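# Clip taped netting edge to a hoop leg with a peg

## Task

Using either of the two pegs, clamp the taped border of the netting onto the leg closest to the robot of the middle hoop on the left (left from the robot's point of view, which is the +y side). The peg must sit at right angles to that leg, with the leg pushed deep between its jaws. At the spot where the jaws close on the leg, the tape must cover the full jaw width on both jaw sides.

## Robot and tools

Robot: two arms, left_arm (base near y = +0.50 m) and right_arm (base near y = -0.48 m), both at z = +0.049 m and turned about 1.4 degrees round z. Each carries a four-digit hand: right_arm a right hand, left_arm its mirror image. Each hand has 16 hinge motors.

Frames: the scene frame has its origin at table-top height midway between the arms, +z up, +x out over the table, +y toward left_arm. Robot-left is therefore +y. Positions, quaternions (wxyz) and velocities in results are in this frame, in m, m/s and rad/s. Each hand has a hand point with its own axes: +z runs along the straight fingers toward the tips, +y leaves the palm face (the face itself is at y = -0.062 m), and +x crosses the palm away from the thumb on the right hand but toward the thumb on the left hand. A rigid mast near the wrist (x +0.05 to +0.10 on the right hand, sign flipped on the left; z -0.16 to -0.11) can strike things.

The 48-number row (used by execute_actions and move): every value lies in [-1, 1]. The order is: left_arm dx, dy, dz, rx, ry, rz; then 16 left-hand motor values; then left current_limit and speed; then the same 24 values for right_arm. Both arms always appear, even when only one moves. The six pose values are an offset, not a pose. They count from that arm's Hand target at the start of the action or move, along that Hand target's own axes. 1.0 equals 0.6 m for dx, dy and dz, and 180 degrees for rx, ry and rz, which together form one rotation vector. Each row counts from the same start, not from the row before it. Six zeros re-command the current Hand target. Sending the same offset again moves the arm further.

Hand values are absolute goals, not offsets. The order is: index_mcp, index_abd, index_pip, index_dip, middle_mcp, middle_abd, middle_pip, middle_dip, ring_mcp, ring_abd, ring_pip, ring_dip, thumb_cmc, thumb_axl, thumb_mcp, thumb_ipl. Each value sets a hinge angle scaled between its two stops. Moving toward -1 mostly curls or flexes the digit. The straight settings are roughly +0.75 for mcp, 0 for abd, +0.58 for pip, +0.70 for dip, and +0.71, +0.68, +0.23, +0.17 for the thumb motors. You may instead put grasp numbers a, b, c, d in the first four slots and exactly 0 in the other twelve. Here a curls index and middle, b bends all fingers at the knuckle, c brings the thumb in front of the palm, and d curls the ring finger. All four at 0 opens the hand. A zero is a real goal. To keep a hand unchanged, copy back its hand_goal, hand_current_limit and hand_speed. current_limit maps -1..+1 to 0..550 mA. speed sets the hinge rate to (speed+1)/2 of 8.5 rad/s. Both persist, starting at +0.4 and -0.6.

Tools:
- execute_actions(actions, cameras): actions is a list of actions. Each action holds up to 15 rows, and each row lasts one 1/30 s step; a short action repeats its last row to fill 15 steps. Images come back only when cameras asks for them or actions is empty.
- move(target, speed, blend, stop_force, zero, blocking, cameras): drives each hand point in a straight line. target is one 48-number row or a list of up to 15 rows, all counted from the same starting Hand targets. speed is in m/s (0.002 to 3.6, default 0.25); turns run at up to twice that in rad/s. blend is a corner radius in m for lists. stop_force (3 to 120 N) ends an arm's path when its wrist sensor feels that much resistance. zero (default true) re-zeros before the move. blocking=false returns early but cannot be combined with stop_force. The 'move:' line gives the outcome (done, off_target, moving, held, fault) and any limits (paced = pose clipped, held = steps withheld). The whole move is capped at 10 s.
- wait(seconds 0 to 10): holds the last commands.
- stop: brakes a running move.
- zoom_image(camera, region [x0, y0, x1, y1] in pixels, each side at most 504): crops the newest image from one camera.
- zero_wrist_force(arm: left_arm or right_arm).
- finished_scene(scene = 1): ends the scene permanently.
Cameras (all 672x504): cam_high, cam_low, cam_front, cam_level, cam_over, cam_left_wrist, cam_right_wrist.

Results: Hand target is the last commanded pose after clipping; the next offsets count from it. The hand point often stops a little short of it. Other fields are joint positions and torques, and wrist force and torque along the hand's axes. The hand fields are hand_goal, hand_measured, hand_current_ma and hand_state, whose words are moving, goal, blocked and overload. Commanded orientation is clipped to within 32 degrees of the measured one.

Avoid:
- Touching the other arm, or closing a hand on the other hand's fingers. A clearance check guards against this but not reliably.
- Striking the table or fixed objects.
- Knocking anything off the table, dropping a peg, or releasing one while it is still moving.
- Arm faults (each stops the arm for 10 s): a force near 150 N, or contact torque of 142 N m on the shoulder or elbow joints or 26.6 N m on the wrist joints. Arms are stiff, so aim only slightly past a contact, move slowly, and use stop_force.
- Motor shutdown: about 5 s at 495 mA or more switches a motor off for 10 s.
- Overheating: 85 degrees C brakes the arm.
- Paths that pass close to an arm's own base.
- After a HAND FAULT line, the remaining calls in that reply are skipped.

Each tool is called after "Emit:" by a JSON object that holds its "name" and its "arguments", one argument or row to a line.

## Session

Emit:
{"name": "execute_actions", "arguments": {
  "actions": []
}}

Scene clock: 0.00 s.
left_arm: end_effector_position=(+0.2208, +0.5374, +0.3141) hand_goal=(+0.754, +0.000, +0.576, +0.696, +0.754, +0.000, +0.576, +0.696, +0.754, +0.000, +0.576, +0.696, +0.714, +0.678, +0.226, +0.168) hand_measured=(+0.754, +0.000, +0.576, +0.696, +0.754, +0.000, +0.576, +0.696, +0.754, +0.000, +0.576, +0.696, +0.714, +0.678, +0.226, +0.168) hand_current_ma=(+0, +0, +0, +0, +0, +0, +0, +0, +0, +0, +0, +0, +0, +0, +0, +0) hand_state=(goal, goal, goal, goal, goal, goal, goal, goal, goal, goal, goal, goal, goal, goal, goal, goal) hand_current_limit=0.40 hand_speed=-0.60 end_effector_quat_wxyz=(+0.071, -0.474, +0.875, +0.069) | right_arm: end_effector_position=(+0.5761, +0.1534, +0.2236) hand_goal=(+0.754, +0.000, +0.576, +0.696, +0.754, +0.000, +0.576, +0.696, +0.754, +0.000, +0.576, +0.696, +0.714, +0.678, +0.226, +0.168) hand_measured=(+0.754, +0.000, +0.576, +0.696, +0.754, +0.000, +0.576, +0.696, +0.754, +0.000, +0.576, +0.696, +0.714, +0.678, +0.226, +0.168) hand_current_ma=(+0, +0, +0, +0, +0, +0, +0, +0, +0, +0, +0, +0, +0, +0, +0, +0) hand_state=(goal, goal, goal, goal, goal, goal, goal, goal, goal, goal, goal, goal, goal, goal, goal, goal) hand_current_limit=0.40 hand_speed=-0.60 end_effector_quat_wxyz=(+0.016, +0.785, +0.602, +0.143)
Joint positions: left_arm=[3.524 -0.892 -2.291 -1.399 1.72 -2.148] | right_arm=[0.729 -0.712 0.933 -2.075 -1.63 1.006]
Joint velocities: within noise
Joint torques (N m): no reading
Motor temperatures (°C): left_arm=[39 34 43 35 43 52] | right_arm=[36 32 46 36 35 44]
Wrist force (N): no reading
Wrist torque (N m): no reading
Wrist force, peak (N): no reading
Hand target: left_arm +0.2208, +0.5374, +0.3141; +0.071, -0.474, +0.875, +0.069 | right_arm +0.5761, +0.1534, +0.2236; +0.016, +0.785, +0.602, +0.143

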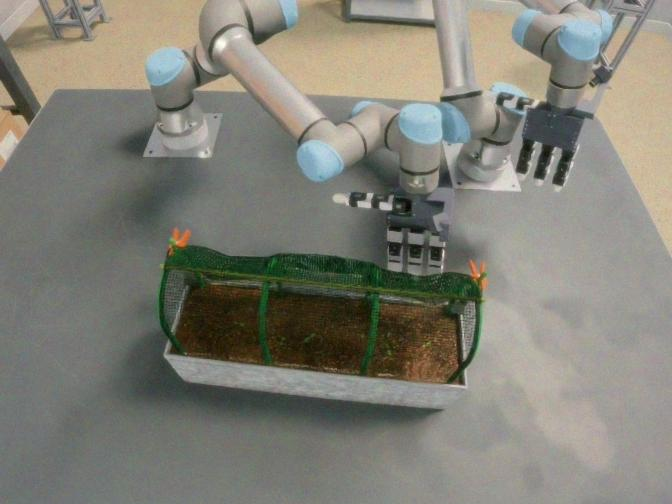

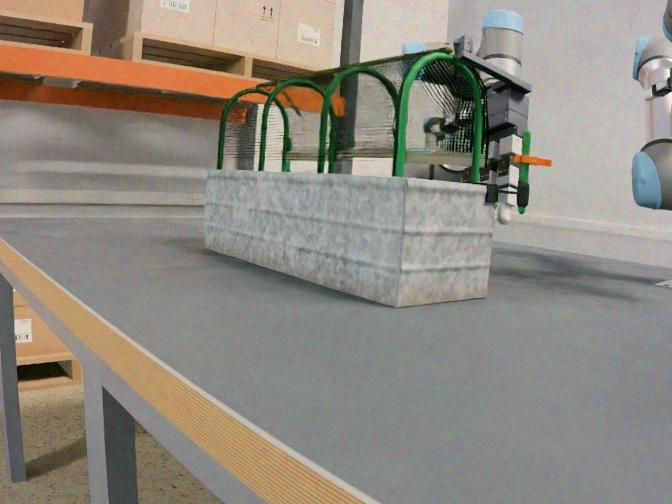

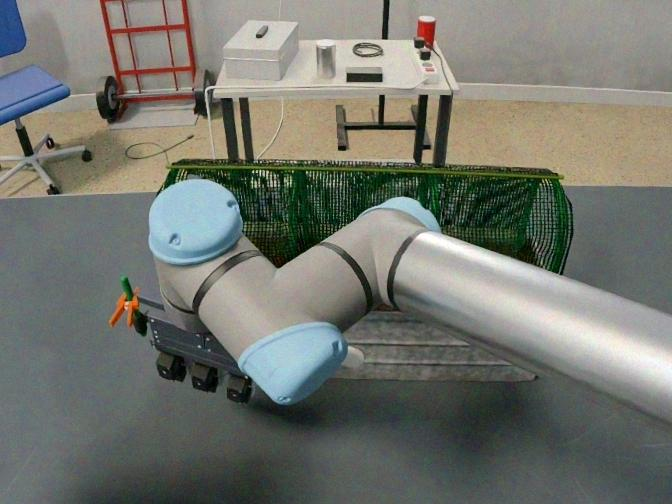

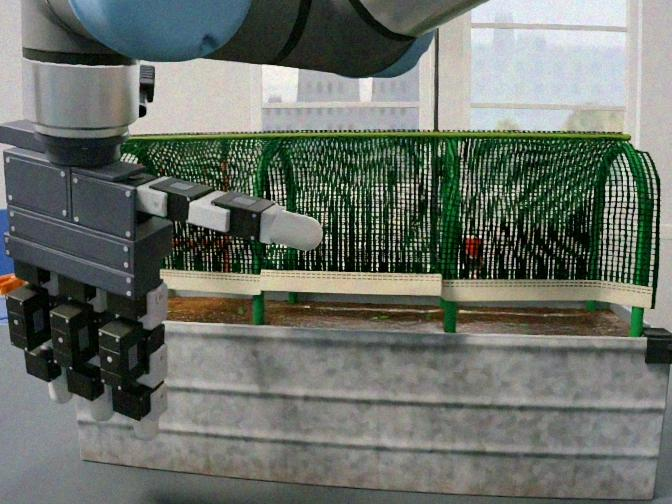

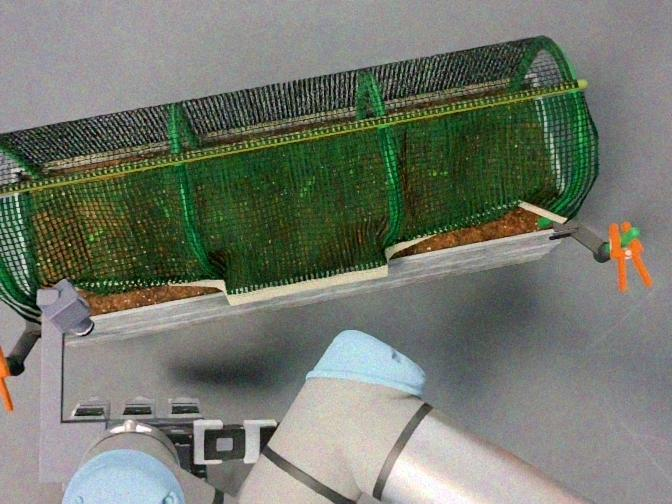

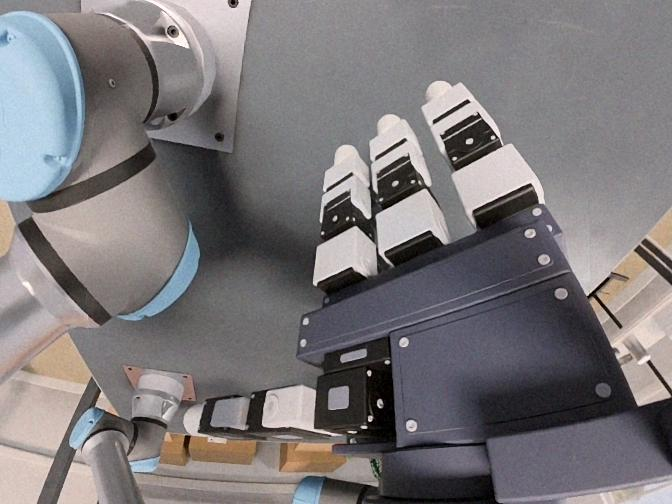

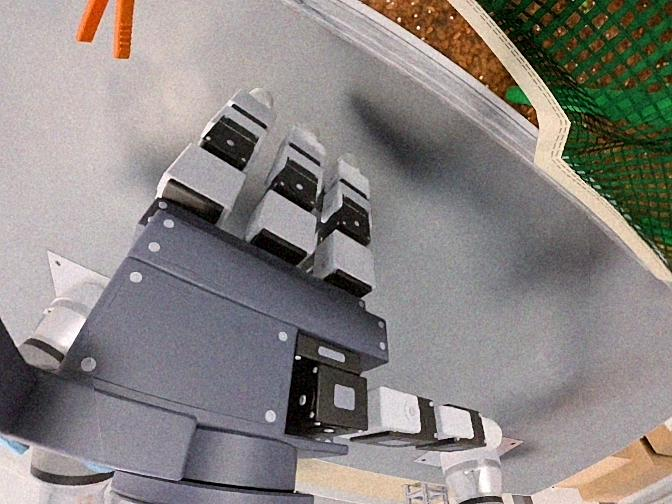

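Emit:
{"name": "zoom_image", "arguments": {
  "camera": "cam_over",
  "region": [500, 160, 672, 300]
}}

Emit:
{"name": "zoom_image", "arguments": {
  "camera": "cam_high",
  "region": [140, 210, 320, 360]
}}

Emit:
{"name": "zoom_image", "arguments": {
  "camera": "cam_high",
  "region": [340, 230, 520, 380]
}}

Emit:
{"name": "zoom_image", "arguments": {
  "camera": "cam_low",
  "region": [380, 40, 570, 230]
}}

Emit:
{"name": "zoom_image", "arguments": {
  "camera": "cam_level",
  "region": [200, 220, 480, 360]
}}

Emit:
{"name": "zoom_image", "arguments": {
  "camera": "cam_over",
  "region": [140, 80, 430, 320]
}}

Emit:
{"name": "zoom_image", "arguments": {
  "camera": "cam_right_wrist",
  "region": [340, 0, 672, 280]
}}

Emit:
{"name": "zoom_image", "arguments": {
  "camera": "cam_front",
  "region": [90, 250, 260, 410]
}}

Scaled by 2.930 from the camera's 672x504 image, which has a finer 960x720 frame.

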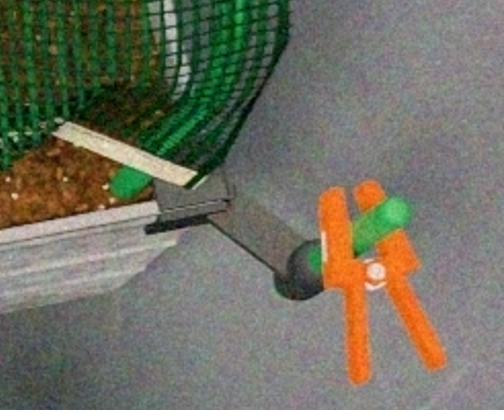

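Scaled by 2.800 from the camera's 672x504 image, which has a finer 960x720 frame.

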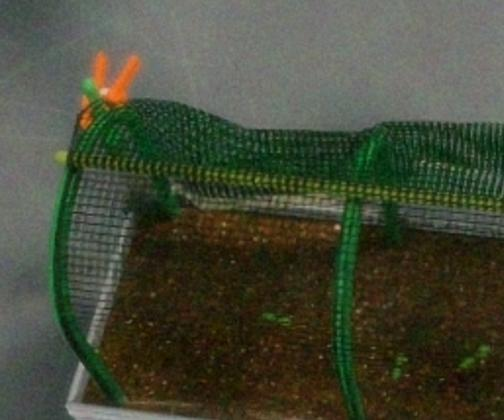

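Scaled by 2.800 from the camera's 672x504 image, which has a finer 960x720 frame.

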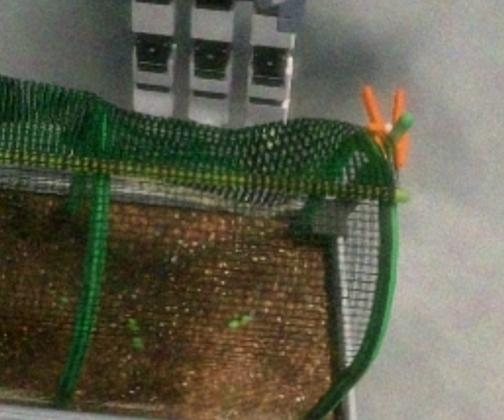

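Scaled by 2.653 from the camera's 672x504 image, which has a finer 960x720 frame.

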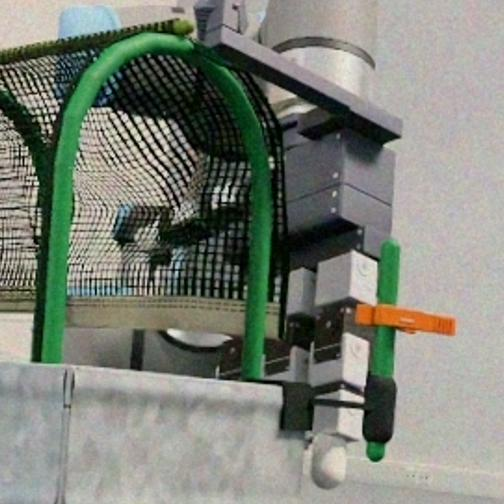

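Scaled by 1.800 from the camera's 672x504 image, which has a finer 960x720 frame.

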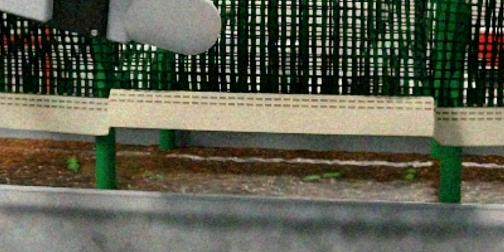

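Scaled by 1.738 from the camera's 672x504 image, which has a finer 960x720 frame.

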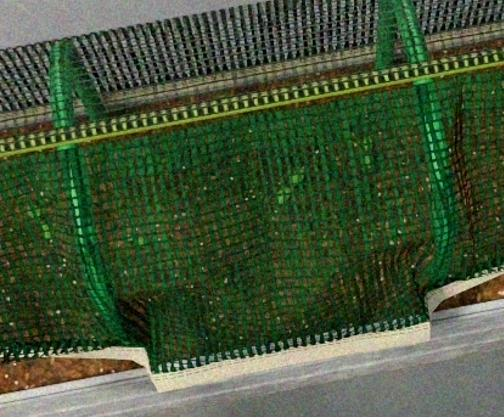

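Scaled by 1.518 from the camera's 672x504 image, which has a finer 960x720 frame.

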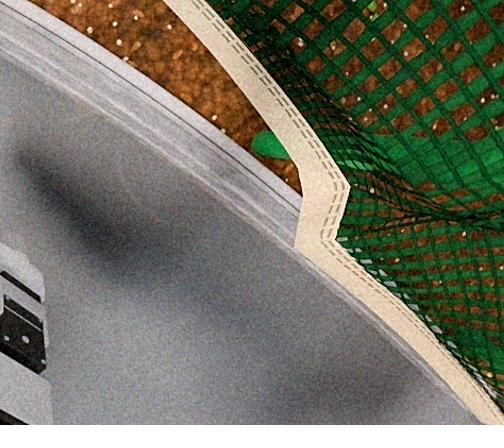

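Scaled by 2.965 from the camera's 672x504 image, which has a finer 960x720 frame.

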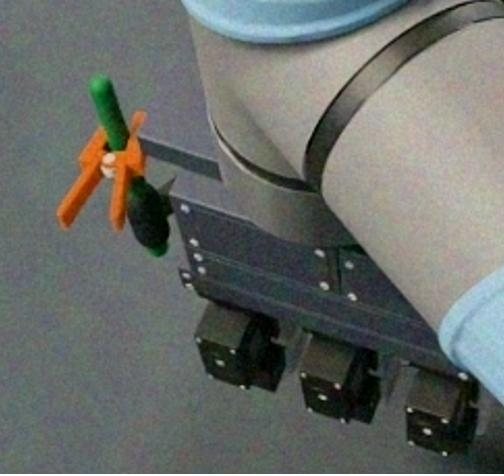

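Emit:
{"name": "move", "arguments": {
  "target": [
    [0,0,0,0,0,0,0,0,0,0,0,0,0,0,0,0,0,0,0,0,0,0,0.4,-0.6,-0.0345,-0.098,-0.1073,0,0,0,0,0,0,0,0,0,0,0,0,0,0,0,0,0,0,0,0.4,-0.6],
    [-0.0824,-0.268,-0.0428,0.0843,0.0012,0.8124,0,0,0,0,0,0,0,0,0,0,0,0,0,0,0,0,0.4,-0.6,-0.605,-0.03,-0.3718,0,0,0,0,0,0,0,0,0,0,0,0,0,0,0,0,0,0,0,0.4,-0.6]
  ],
  "blend": [0.02, 0],
  "speed": 0.4,
  "cameras": ["all"]
}}

Scene clock: 594.57 s.
left_arm: end_effector_position=(+0.3810, +0.4861, +0.3401) hand_goal=(+0.750, +0.000, +0.580, +0.700, +0.750, +0.000, +0.580, +0.700, +0.750, +0.000, +0.580, +0.700, +0.710, +0.680, +0.230, +0.170) hand_measured=(+0.752, +0.000, +0.578, +0.698, +0.752, +0.000, +0.578, +0.698, +0.752, +0.000, +0.578, +0.698, +0.712, +0.678, +0.224, +0.168) hand_current_ma=(+6, +0, -14, -14, +6, +0, -14, -12, +7, +0, -14, -11, +12, -11, -38, -15) hand_state=(goal, goal, goal, goal, goal, goal, goal, goal, goal, goal, goal, goal, goal, goal, goal, goal) hand_current_limit=0.40 hand_speed=-0.60 end_effector_quat_wxyz=(+0.000, +0.707, +0.708, +0.000) | right_arm: end_effector_position=(+0.4200, -0.2196, +0.3591) hand_goal=(+0.750, +0.000, +0.580, +0.700, +0.750, +0.000, +0.580, +0.700, +0.750, +0.000, +0.580, +0.700, +0.710, +0.680, +0.230, +0.170) hand_measured=(+0.752, +0.000, +0.578, +0.698, +0.752, +0.000, +0.578, +0.698, +0.752, +0.000, +0.578, +0.698, +0.714, +0.678, +0.224, +0.168) hand_current_ma=(+0, +0, +0, +0, +0, +0, +0, +0, +0, +0, +0, +0, +1, +0, -2, +0) hand_state=(goal, goal, goal, goal, goal, goal, goal, goal, goal, goal, goal, goal, goal, goal, goal, goal) hand_current_limit=0.40 hand_speed=-0.60 end_effector_quat_wxyz=(+0.016, +0.785, +0.602, +0.143)
Joint positions: left_arm=[3.501 -0.91 -2.174 -1.629 1.57 0.382] | right_arm=[0.341 -1.726 1.964 -2.094 -1.52 0.634]
Joint torques (N m): left_arm=[9.38 -12.37 30.8 0.96 -2.51 1.3] | right_arm=[-6.91 -26.41 -9.76 -1.56 2.07 -1.31]
Wrist force (N): left_arm=[-0.5 0.2 -0.2] | right_arm=[0.2 -0.6 -0.1]
Wrist torque (N m): left_arm=[0.04 0.08 -0.09] | right_arm=[-0.06 -0.03 0.17]
Wrist force, peak (N): left_arm=[0.4 -0.6 -0.4] | right_arm=[-0.2 -1.0 -1.0]
Hand target: left_arm +0.3810, +0.4861, +0.3402; +0.000, +0.707, +0.708, +0.000 | right_arm +0.4200, -0.2196, +0.3591; +0.016, +0.785, +0.602, +0.143
Off the commanded pose: left_arm 0.000 m, 0 deg | right_arm 0.000 m, 0 deg.
move: done; blend cut to 0 m at target 1
camera_calibration:
cam_left_wrist: T_world_to_cam=[[-0.638418, -0.768759, -0.0378535, 0.601049], [-0.519144, 0.393772, 0.758573, -0.299272], [-0.568254, 0.503938, -0.650487, 0.312758], [0, 0, 0, 1]] pos_world=[0.406081, 0.422296, 0.453217]
cam_right_wrist: T_world_to_cam=[[0.417633, -0.906166, -0.0666763, -0.316265], [-0.763959, -0.389923, 0.514127, 0.00131895], [-0.491883, -0.163778, -0.855119, 0.606503], [0, 0, 0, 1]] pos_world=[0.431419, -0.186742, 0.496867]

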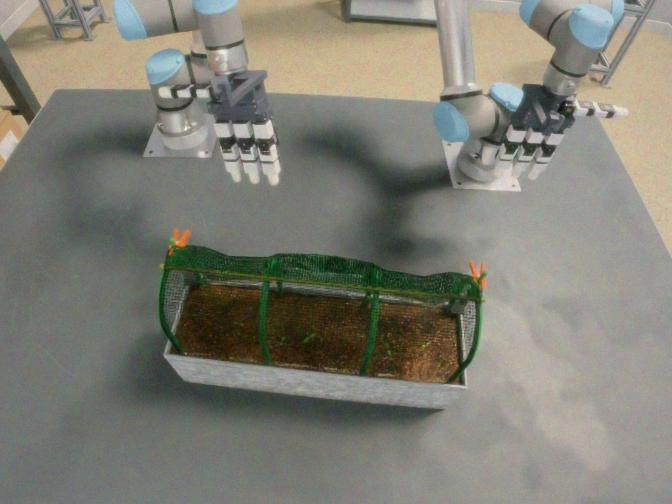

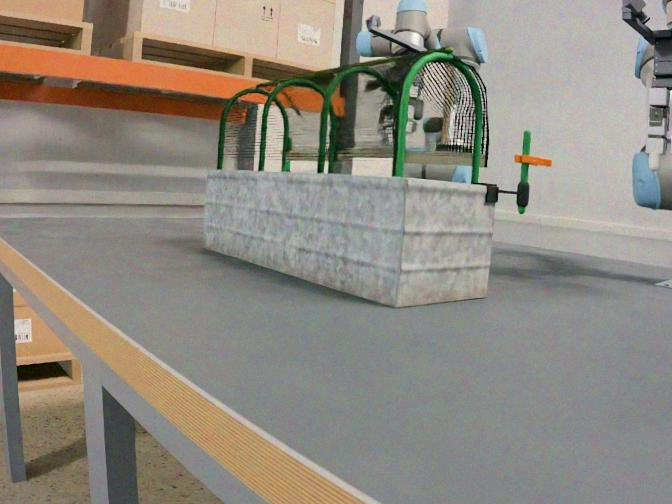

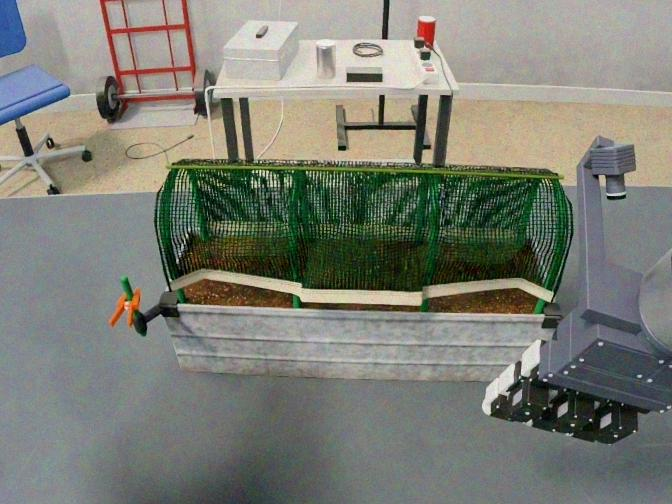

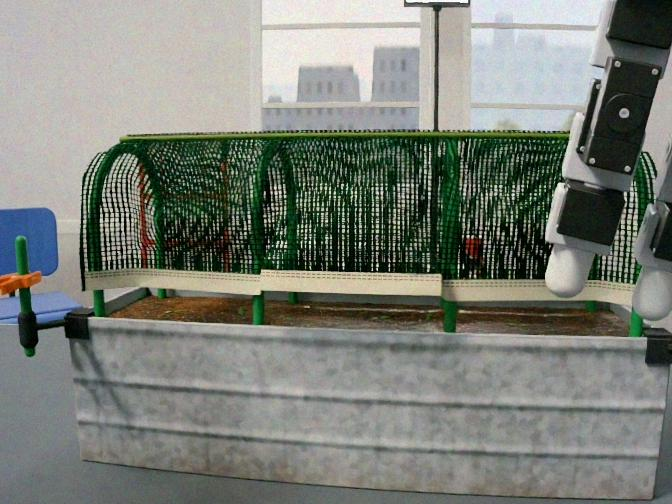

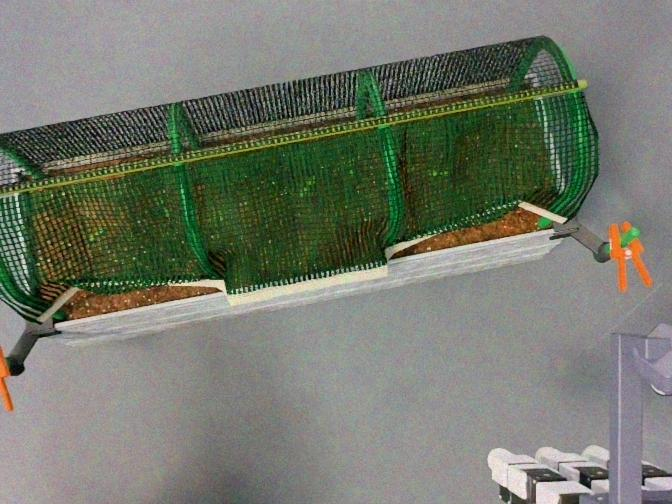

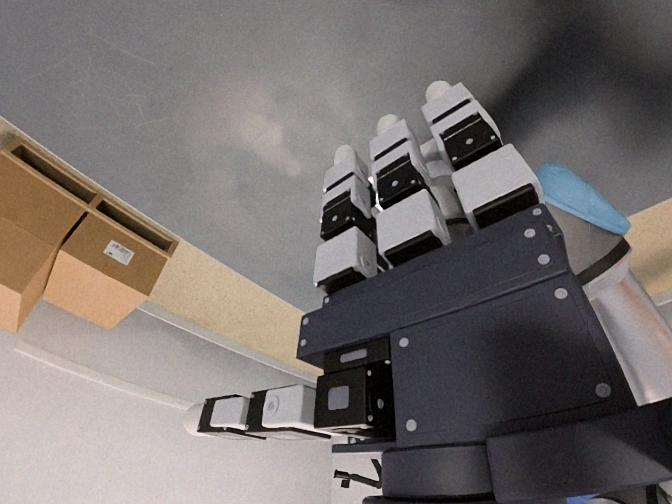

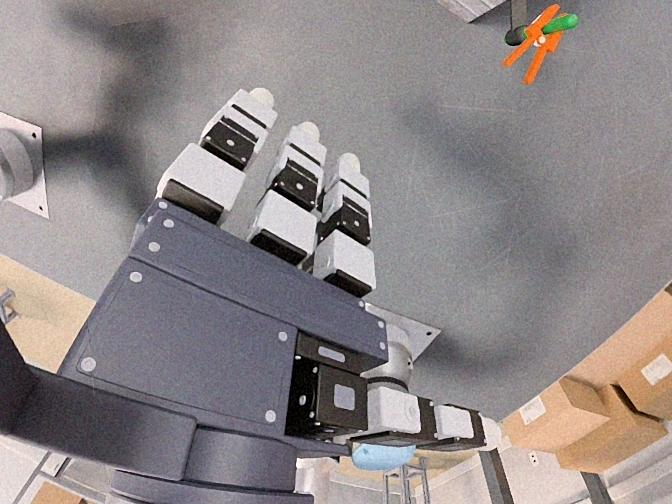

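Emit:
{"name": "zoom_image", "arguments": {
  "camera": "cam_front",
  "region": [230, 230, 370, 330]
}}

Emit:
{"name": "zoom_image", "arguments": {
  "camera": "cam_front",
  "region": [90, 250, 210, 340]
}}

Emit:
{"name": "zoom_image", "arguments": {
  "camera": "cam_level",
  "region": [200, 240, 320, 340]
}}

Emit:
{"name": "zoom_image", "arguments": {
  "camera": "cam_level",
  "region": [0, 220, 120, 370]
}}

Emit:
{"name": "zoom_image", "arguments": {
  "camera": "cam_over",
  "region": [170, 220, 290, 320]
}}

Emit:
{"name": "zoom_image", "arguments": {
  "camera": "cam_over",
  "region": [590, 200, 672, 300]
}}

Emit:
{"name": "zoom_image", "arguments": {
  "camera": "cam_low",
  "region": [480, 110, 580, 230]
}}

Emit:
{"name": "zoom_image", "arguments": {
  "camera": "cam_right_wrist",
  "region": [490, 0, 600, 100]
}}

Scaled by 3.600 from the camera's 672x504 image, which has a finer 960x720 frame.

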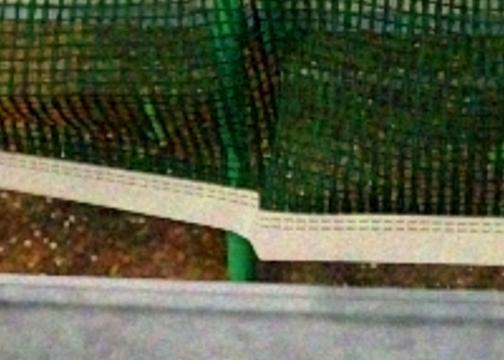

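Scaled by 4.200 from the camera's 672x504 image, which has a finer 960x720 frame.

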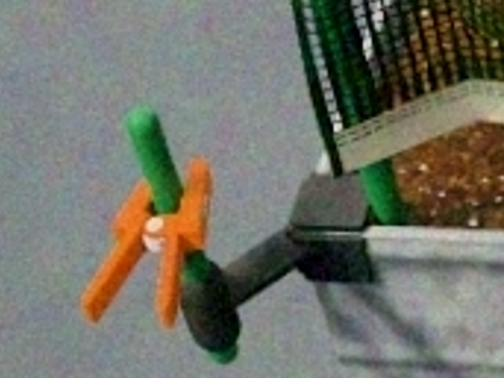

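Scaled by 4.200 from the camera's 672x504 image, which has a finer 960x720 frame.

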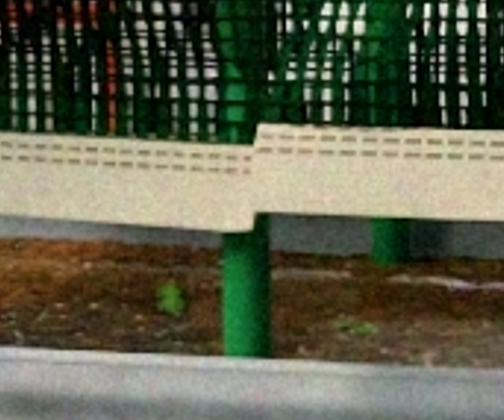

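Scaled by 3.360 from the camera's 672x504 image, which has a finer 960x720 frame.

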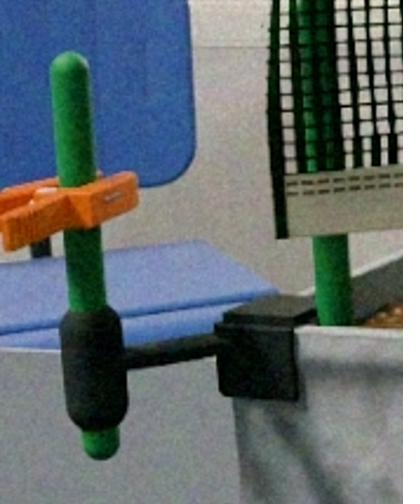

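Scaled by 4.200 from the camera's 672x504 image, which has a finer 960x720 frame.

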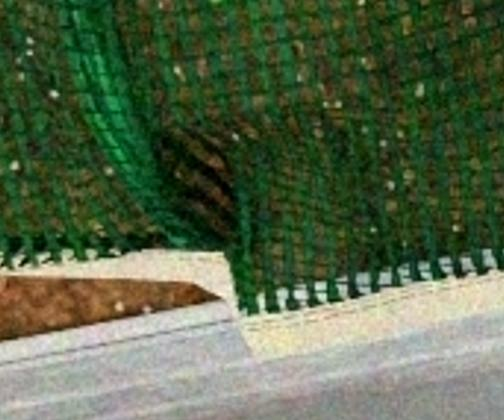

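Scaled by 5.040 from the camera's 672x504 image, which has a finer 960x720 frame.

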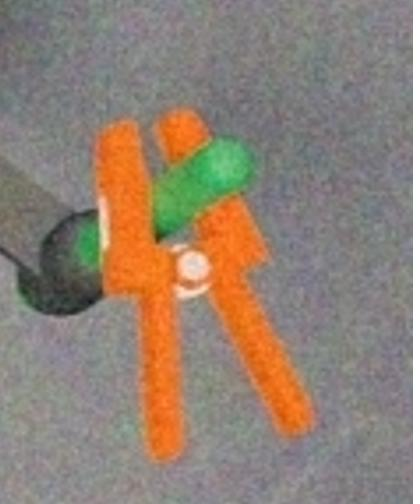

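Scaled by 4.200 from the camera's 672x504 image, which has a finer 960x720 frame.

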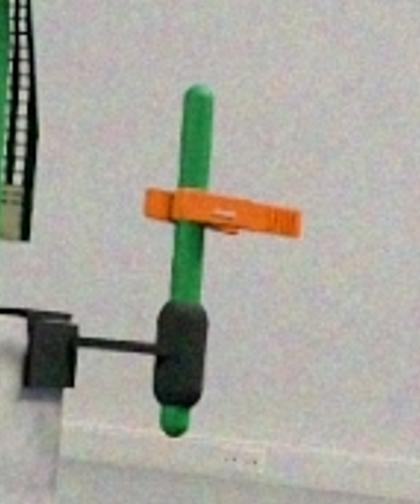

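Scaled by 4.582 from the camera's 672x504 image, which has a finer 960x720 frame.

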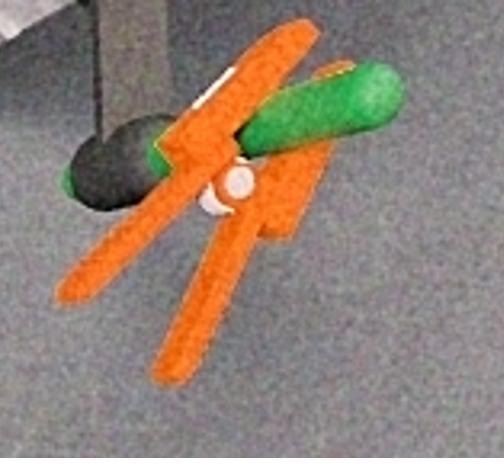

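Emit:
{"name": "move", "arguments": {
  "target": [-0.3727,0.0983,0.2062,0,-0.5,0,-0.205,0,0.577,0.696,0.75,0,0.577,0.696,0.75,0,0.577,0.696,-0.543,0.678,0.393,0.168,0.4,-0.6,0,0,0,0,0,0,0,0,0,0,0,0,0,0,0,0,0,0,0,0,0,0,0.4,-0.6],
  "speed": 0.35,
  "cameras": ["all"]
}}

Scene clock: 687.03 s.
left_arm: end_effector_position=(+0.4403, +0.2625, +0.2166) hand_goal=(-0.204, +0.000, +0.578, +0.696, +0.750, +0.000, +0.578, +0.696, +0.750, +0.000, +0.578, +0.696, -0.542, +0.678, +0.394, +0.168) hand_measured=(-0.202, +0.002, +0.578, +0.698, +0.752, +0.002, +0.578, +0.698, +0.752, +0.002, +0.578, +0.698, -0.532, +0.678, +0.392, +0.168) hand_current_ma=(+12, +6, -4, +6, +6, +6, -4, +7, +7, +6, -4, +8, +56, +1, -13, -2) hand_state=(goal, goal, goal, goal, goal, goal, goal, goal, goal, goal, goal, goal, goal, goal, goal, goal) hand_current_limit=0.40 hand_speed=-0.60 end_effector_quat_wxyz=(+0.500, +0.500, +0.500, -0.500) | right_arm: end_effector_position=(+0.4200, -0.2196, +0.3591) hand_goal=(+0.750, +0.000, +0.580, +0.700, +0.750, +0.000, +0.580, +0.700, +0.750, +0.000, +0.580, +0.700, +0.710, +0.680, +0.230, +0.170) hand_measured=(+0.752, +0.000, +0.578, +0.698, +0.752, +0.000, +0.578, +0.698, +0.752, +0.000, +0.578, +0.698, +0.714, +0.678, +0.224, +0.168) hand_current_ma=(+0, +0, +0, +0, +0, +0, +0, +0, +0, +0, +0, +0, +1, +0, -2, +0) hand_state=(goal, goal, goal, goal, goal, goal, goal, goal, goal, goal, goal, goal, goal, goal, goal, goal) hand_current_limit=0.40 hand_speed=-0.60 end_effector_quat_wxyz=(+0.016, +0.785, +0.602, +0.143)
Joint positions: left_arm=[3.516 -1.657 -2.34 -2.287 0.397 1.572] | right_arm=[0.341 -1.726 1.964 -2.094 -1.52 0.634]
Joint torques (N m): left_arm=[-8.95 5.99 20.97 -1.97 2.64 1.76] | right_arm=[-8.03 -26.25 -10.38 -1.56 1.99 -1.06]
Wrist force (N): left_arm=[0.8 -0.7 -0.5] | right_arm=[0.1 -0.7 -0.3]
Wrist torque (N m): left_arm=[-0.12 -0.35 -0.09] | right_arm=[-0.06 -0.02 0.16]
Wrist force, peak (N): left_arm=[1.4 -1.1 -0.9] | right_arm=[0.3 -1.0 -0.4]
Hand target: left_arm +0.4403, +0.2625, +0.2166; +0.501, +0.500, +0.500, -0.500 | right_arm +0.4200, -0.2196, +0.3591; +0.016, +0.785, +0.602, +0.143
Off the commanded pose: left_arm 0.000 m, 0 deg | right_arm 0.000 m, 0 deg.
move: done
camera_calibration:
cam_left_wrist: T_world_to_cam=[[-0.639709, -0.0387969, 0.767637, 0.0968324], [-0.519362, 0.758047, -0.394497, 0.0675222], [-0.5666, -0.651044, -0.505079, 0.649792], [0, 0, 0, 1]] pos_world=[0.465185, 0.375615, 0.280501]
cam_right_wrist: T_world_to_cam=[[0.417703, -0.906131, -0.0667224, -0.316259], [-0.763922, -0.390005, 0.514121, 0.00123903], [-0.491882, -0.163779, -0.855119, 0.606588], [0, 0, 0, 1]] pos_world=[0.431419, -0.186742, 0.496967]

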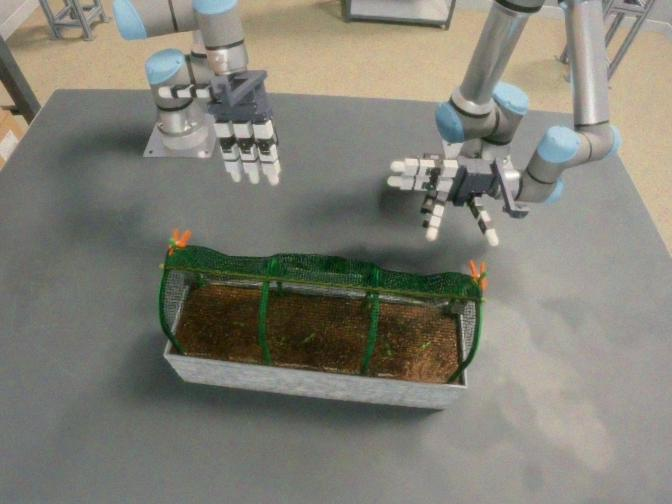

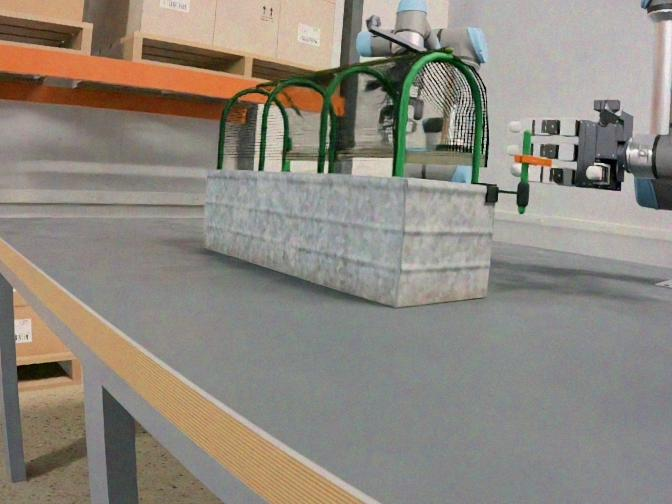

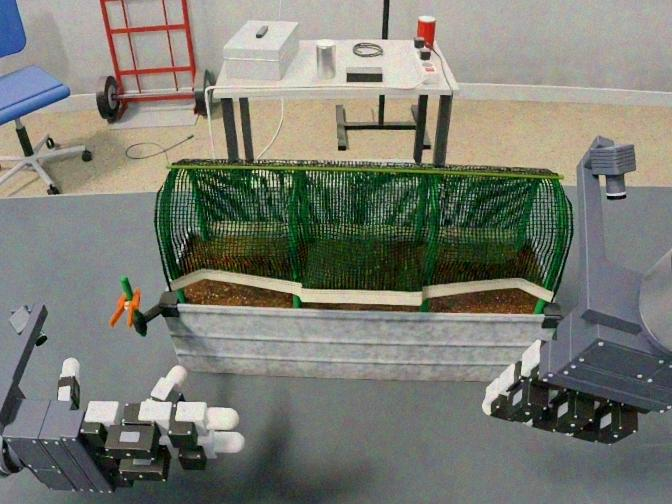

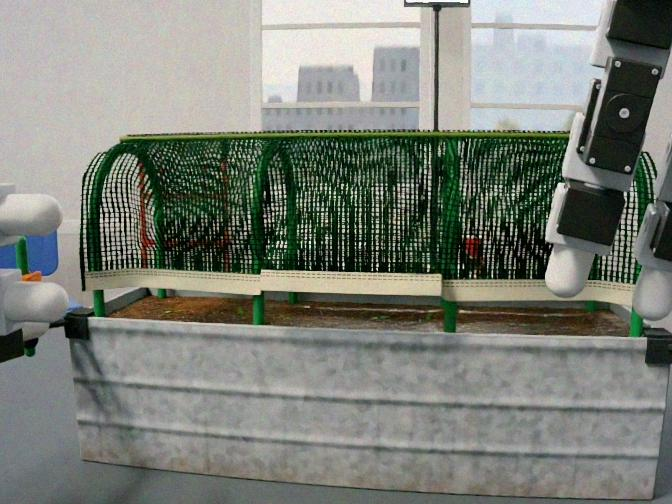

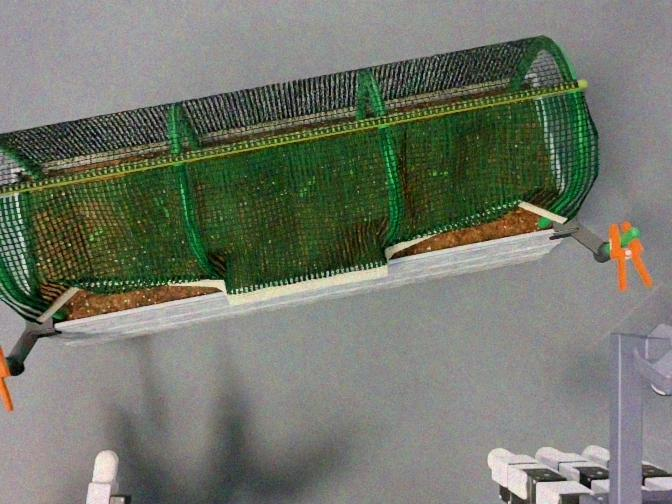

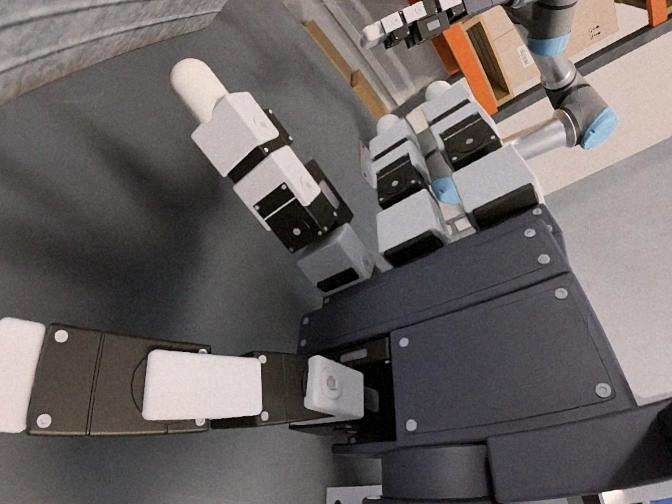

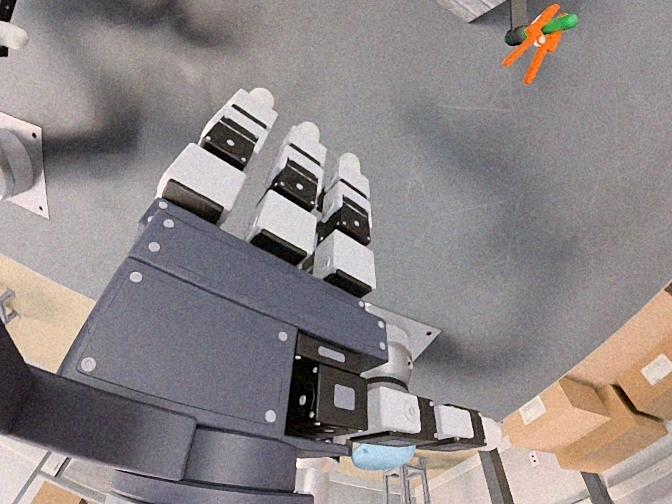

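Emit:
{"name": "zoom_image", "arguments": {
  "camera": "cam_low",
  "region": [490, 90, 650, 230]
}}

Emit:
{"name": "zoom_image", "arguments": {
  "camera": "cam_front",
  "region": [0, 260, 260, 500]
}}

Emit:
{"name": "zoom_image", "arguments": {
  "camera": "cam_high",
  "region": [370, 130, 540, 310]
}}

Scaled by 3.150 from the camera's 672x504 image, which has a finer 960x720 frame.

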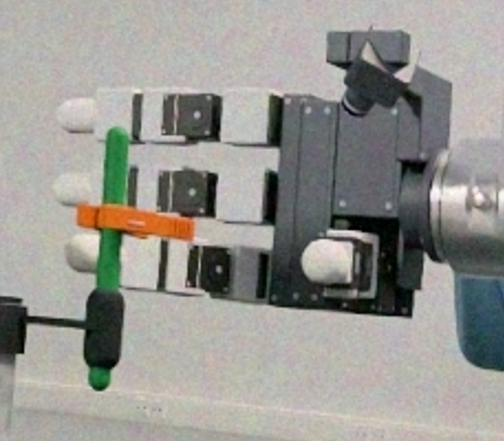

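Scaled by 1.938 from the camera's 672x504 image, which has a finer 960x720 frame.

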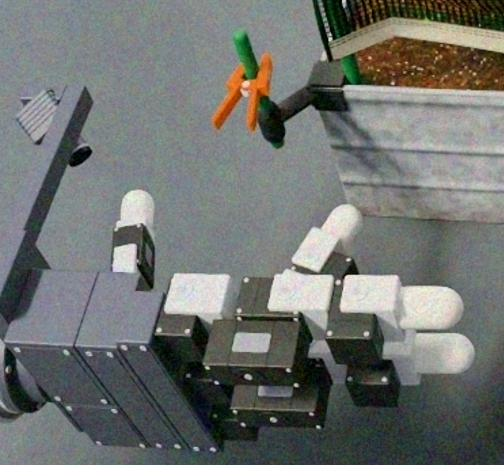

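Scaled by 2.800 from the camera's 672x504 image, which has a finer 960x720 frame.

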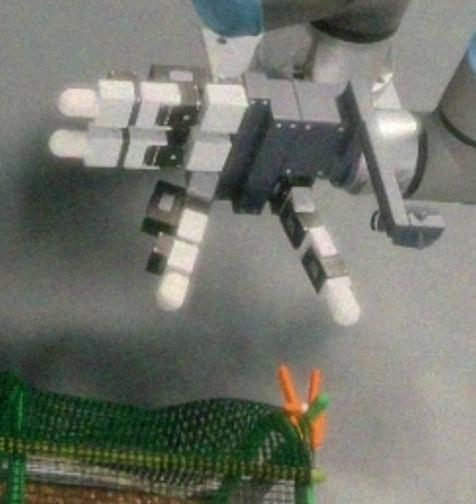

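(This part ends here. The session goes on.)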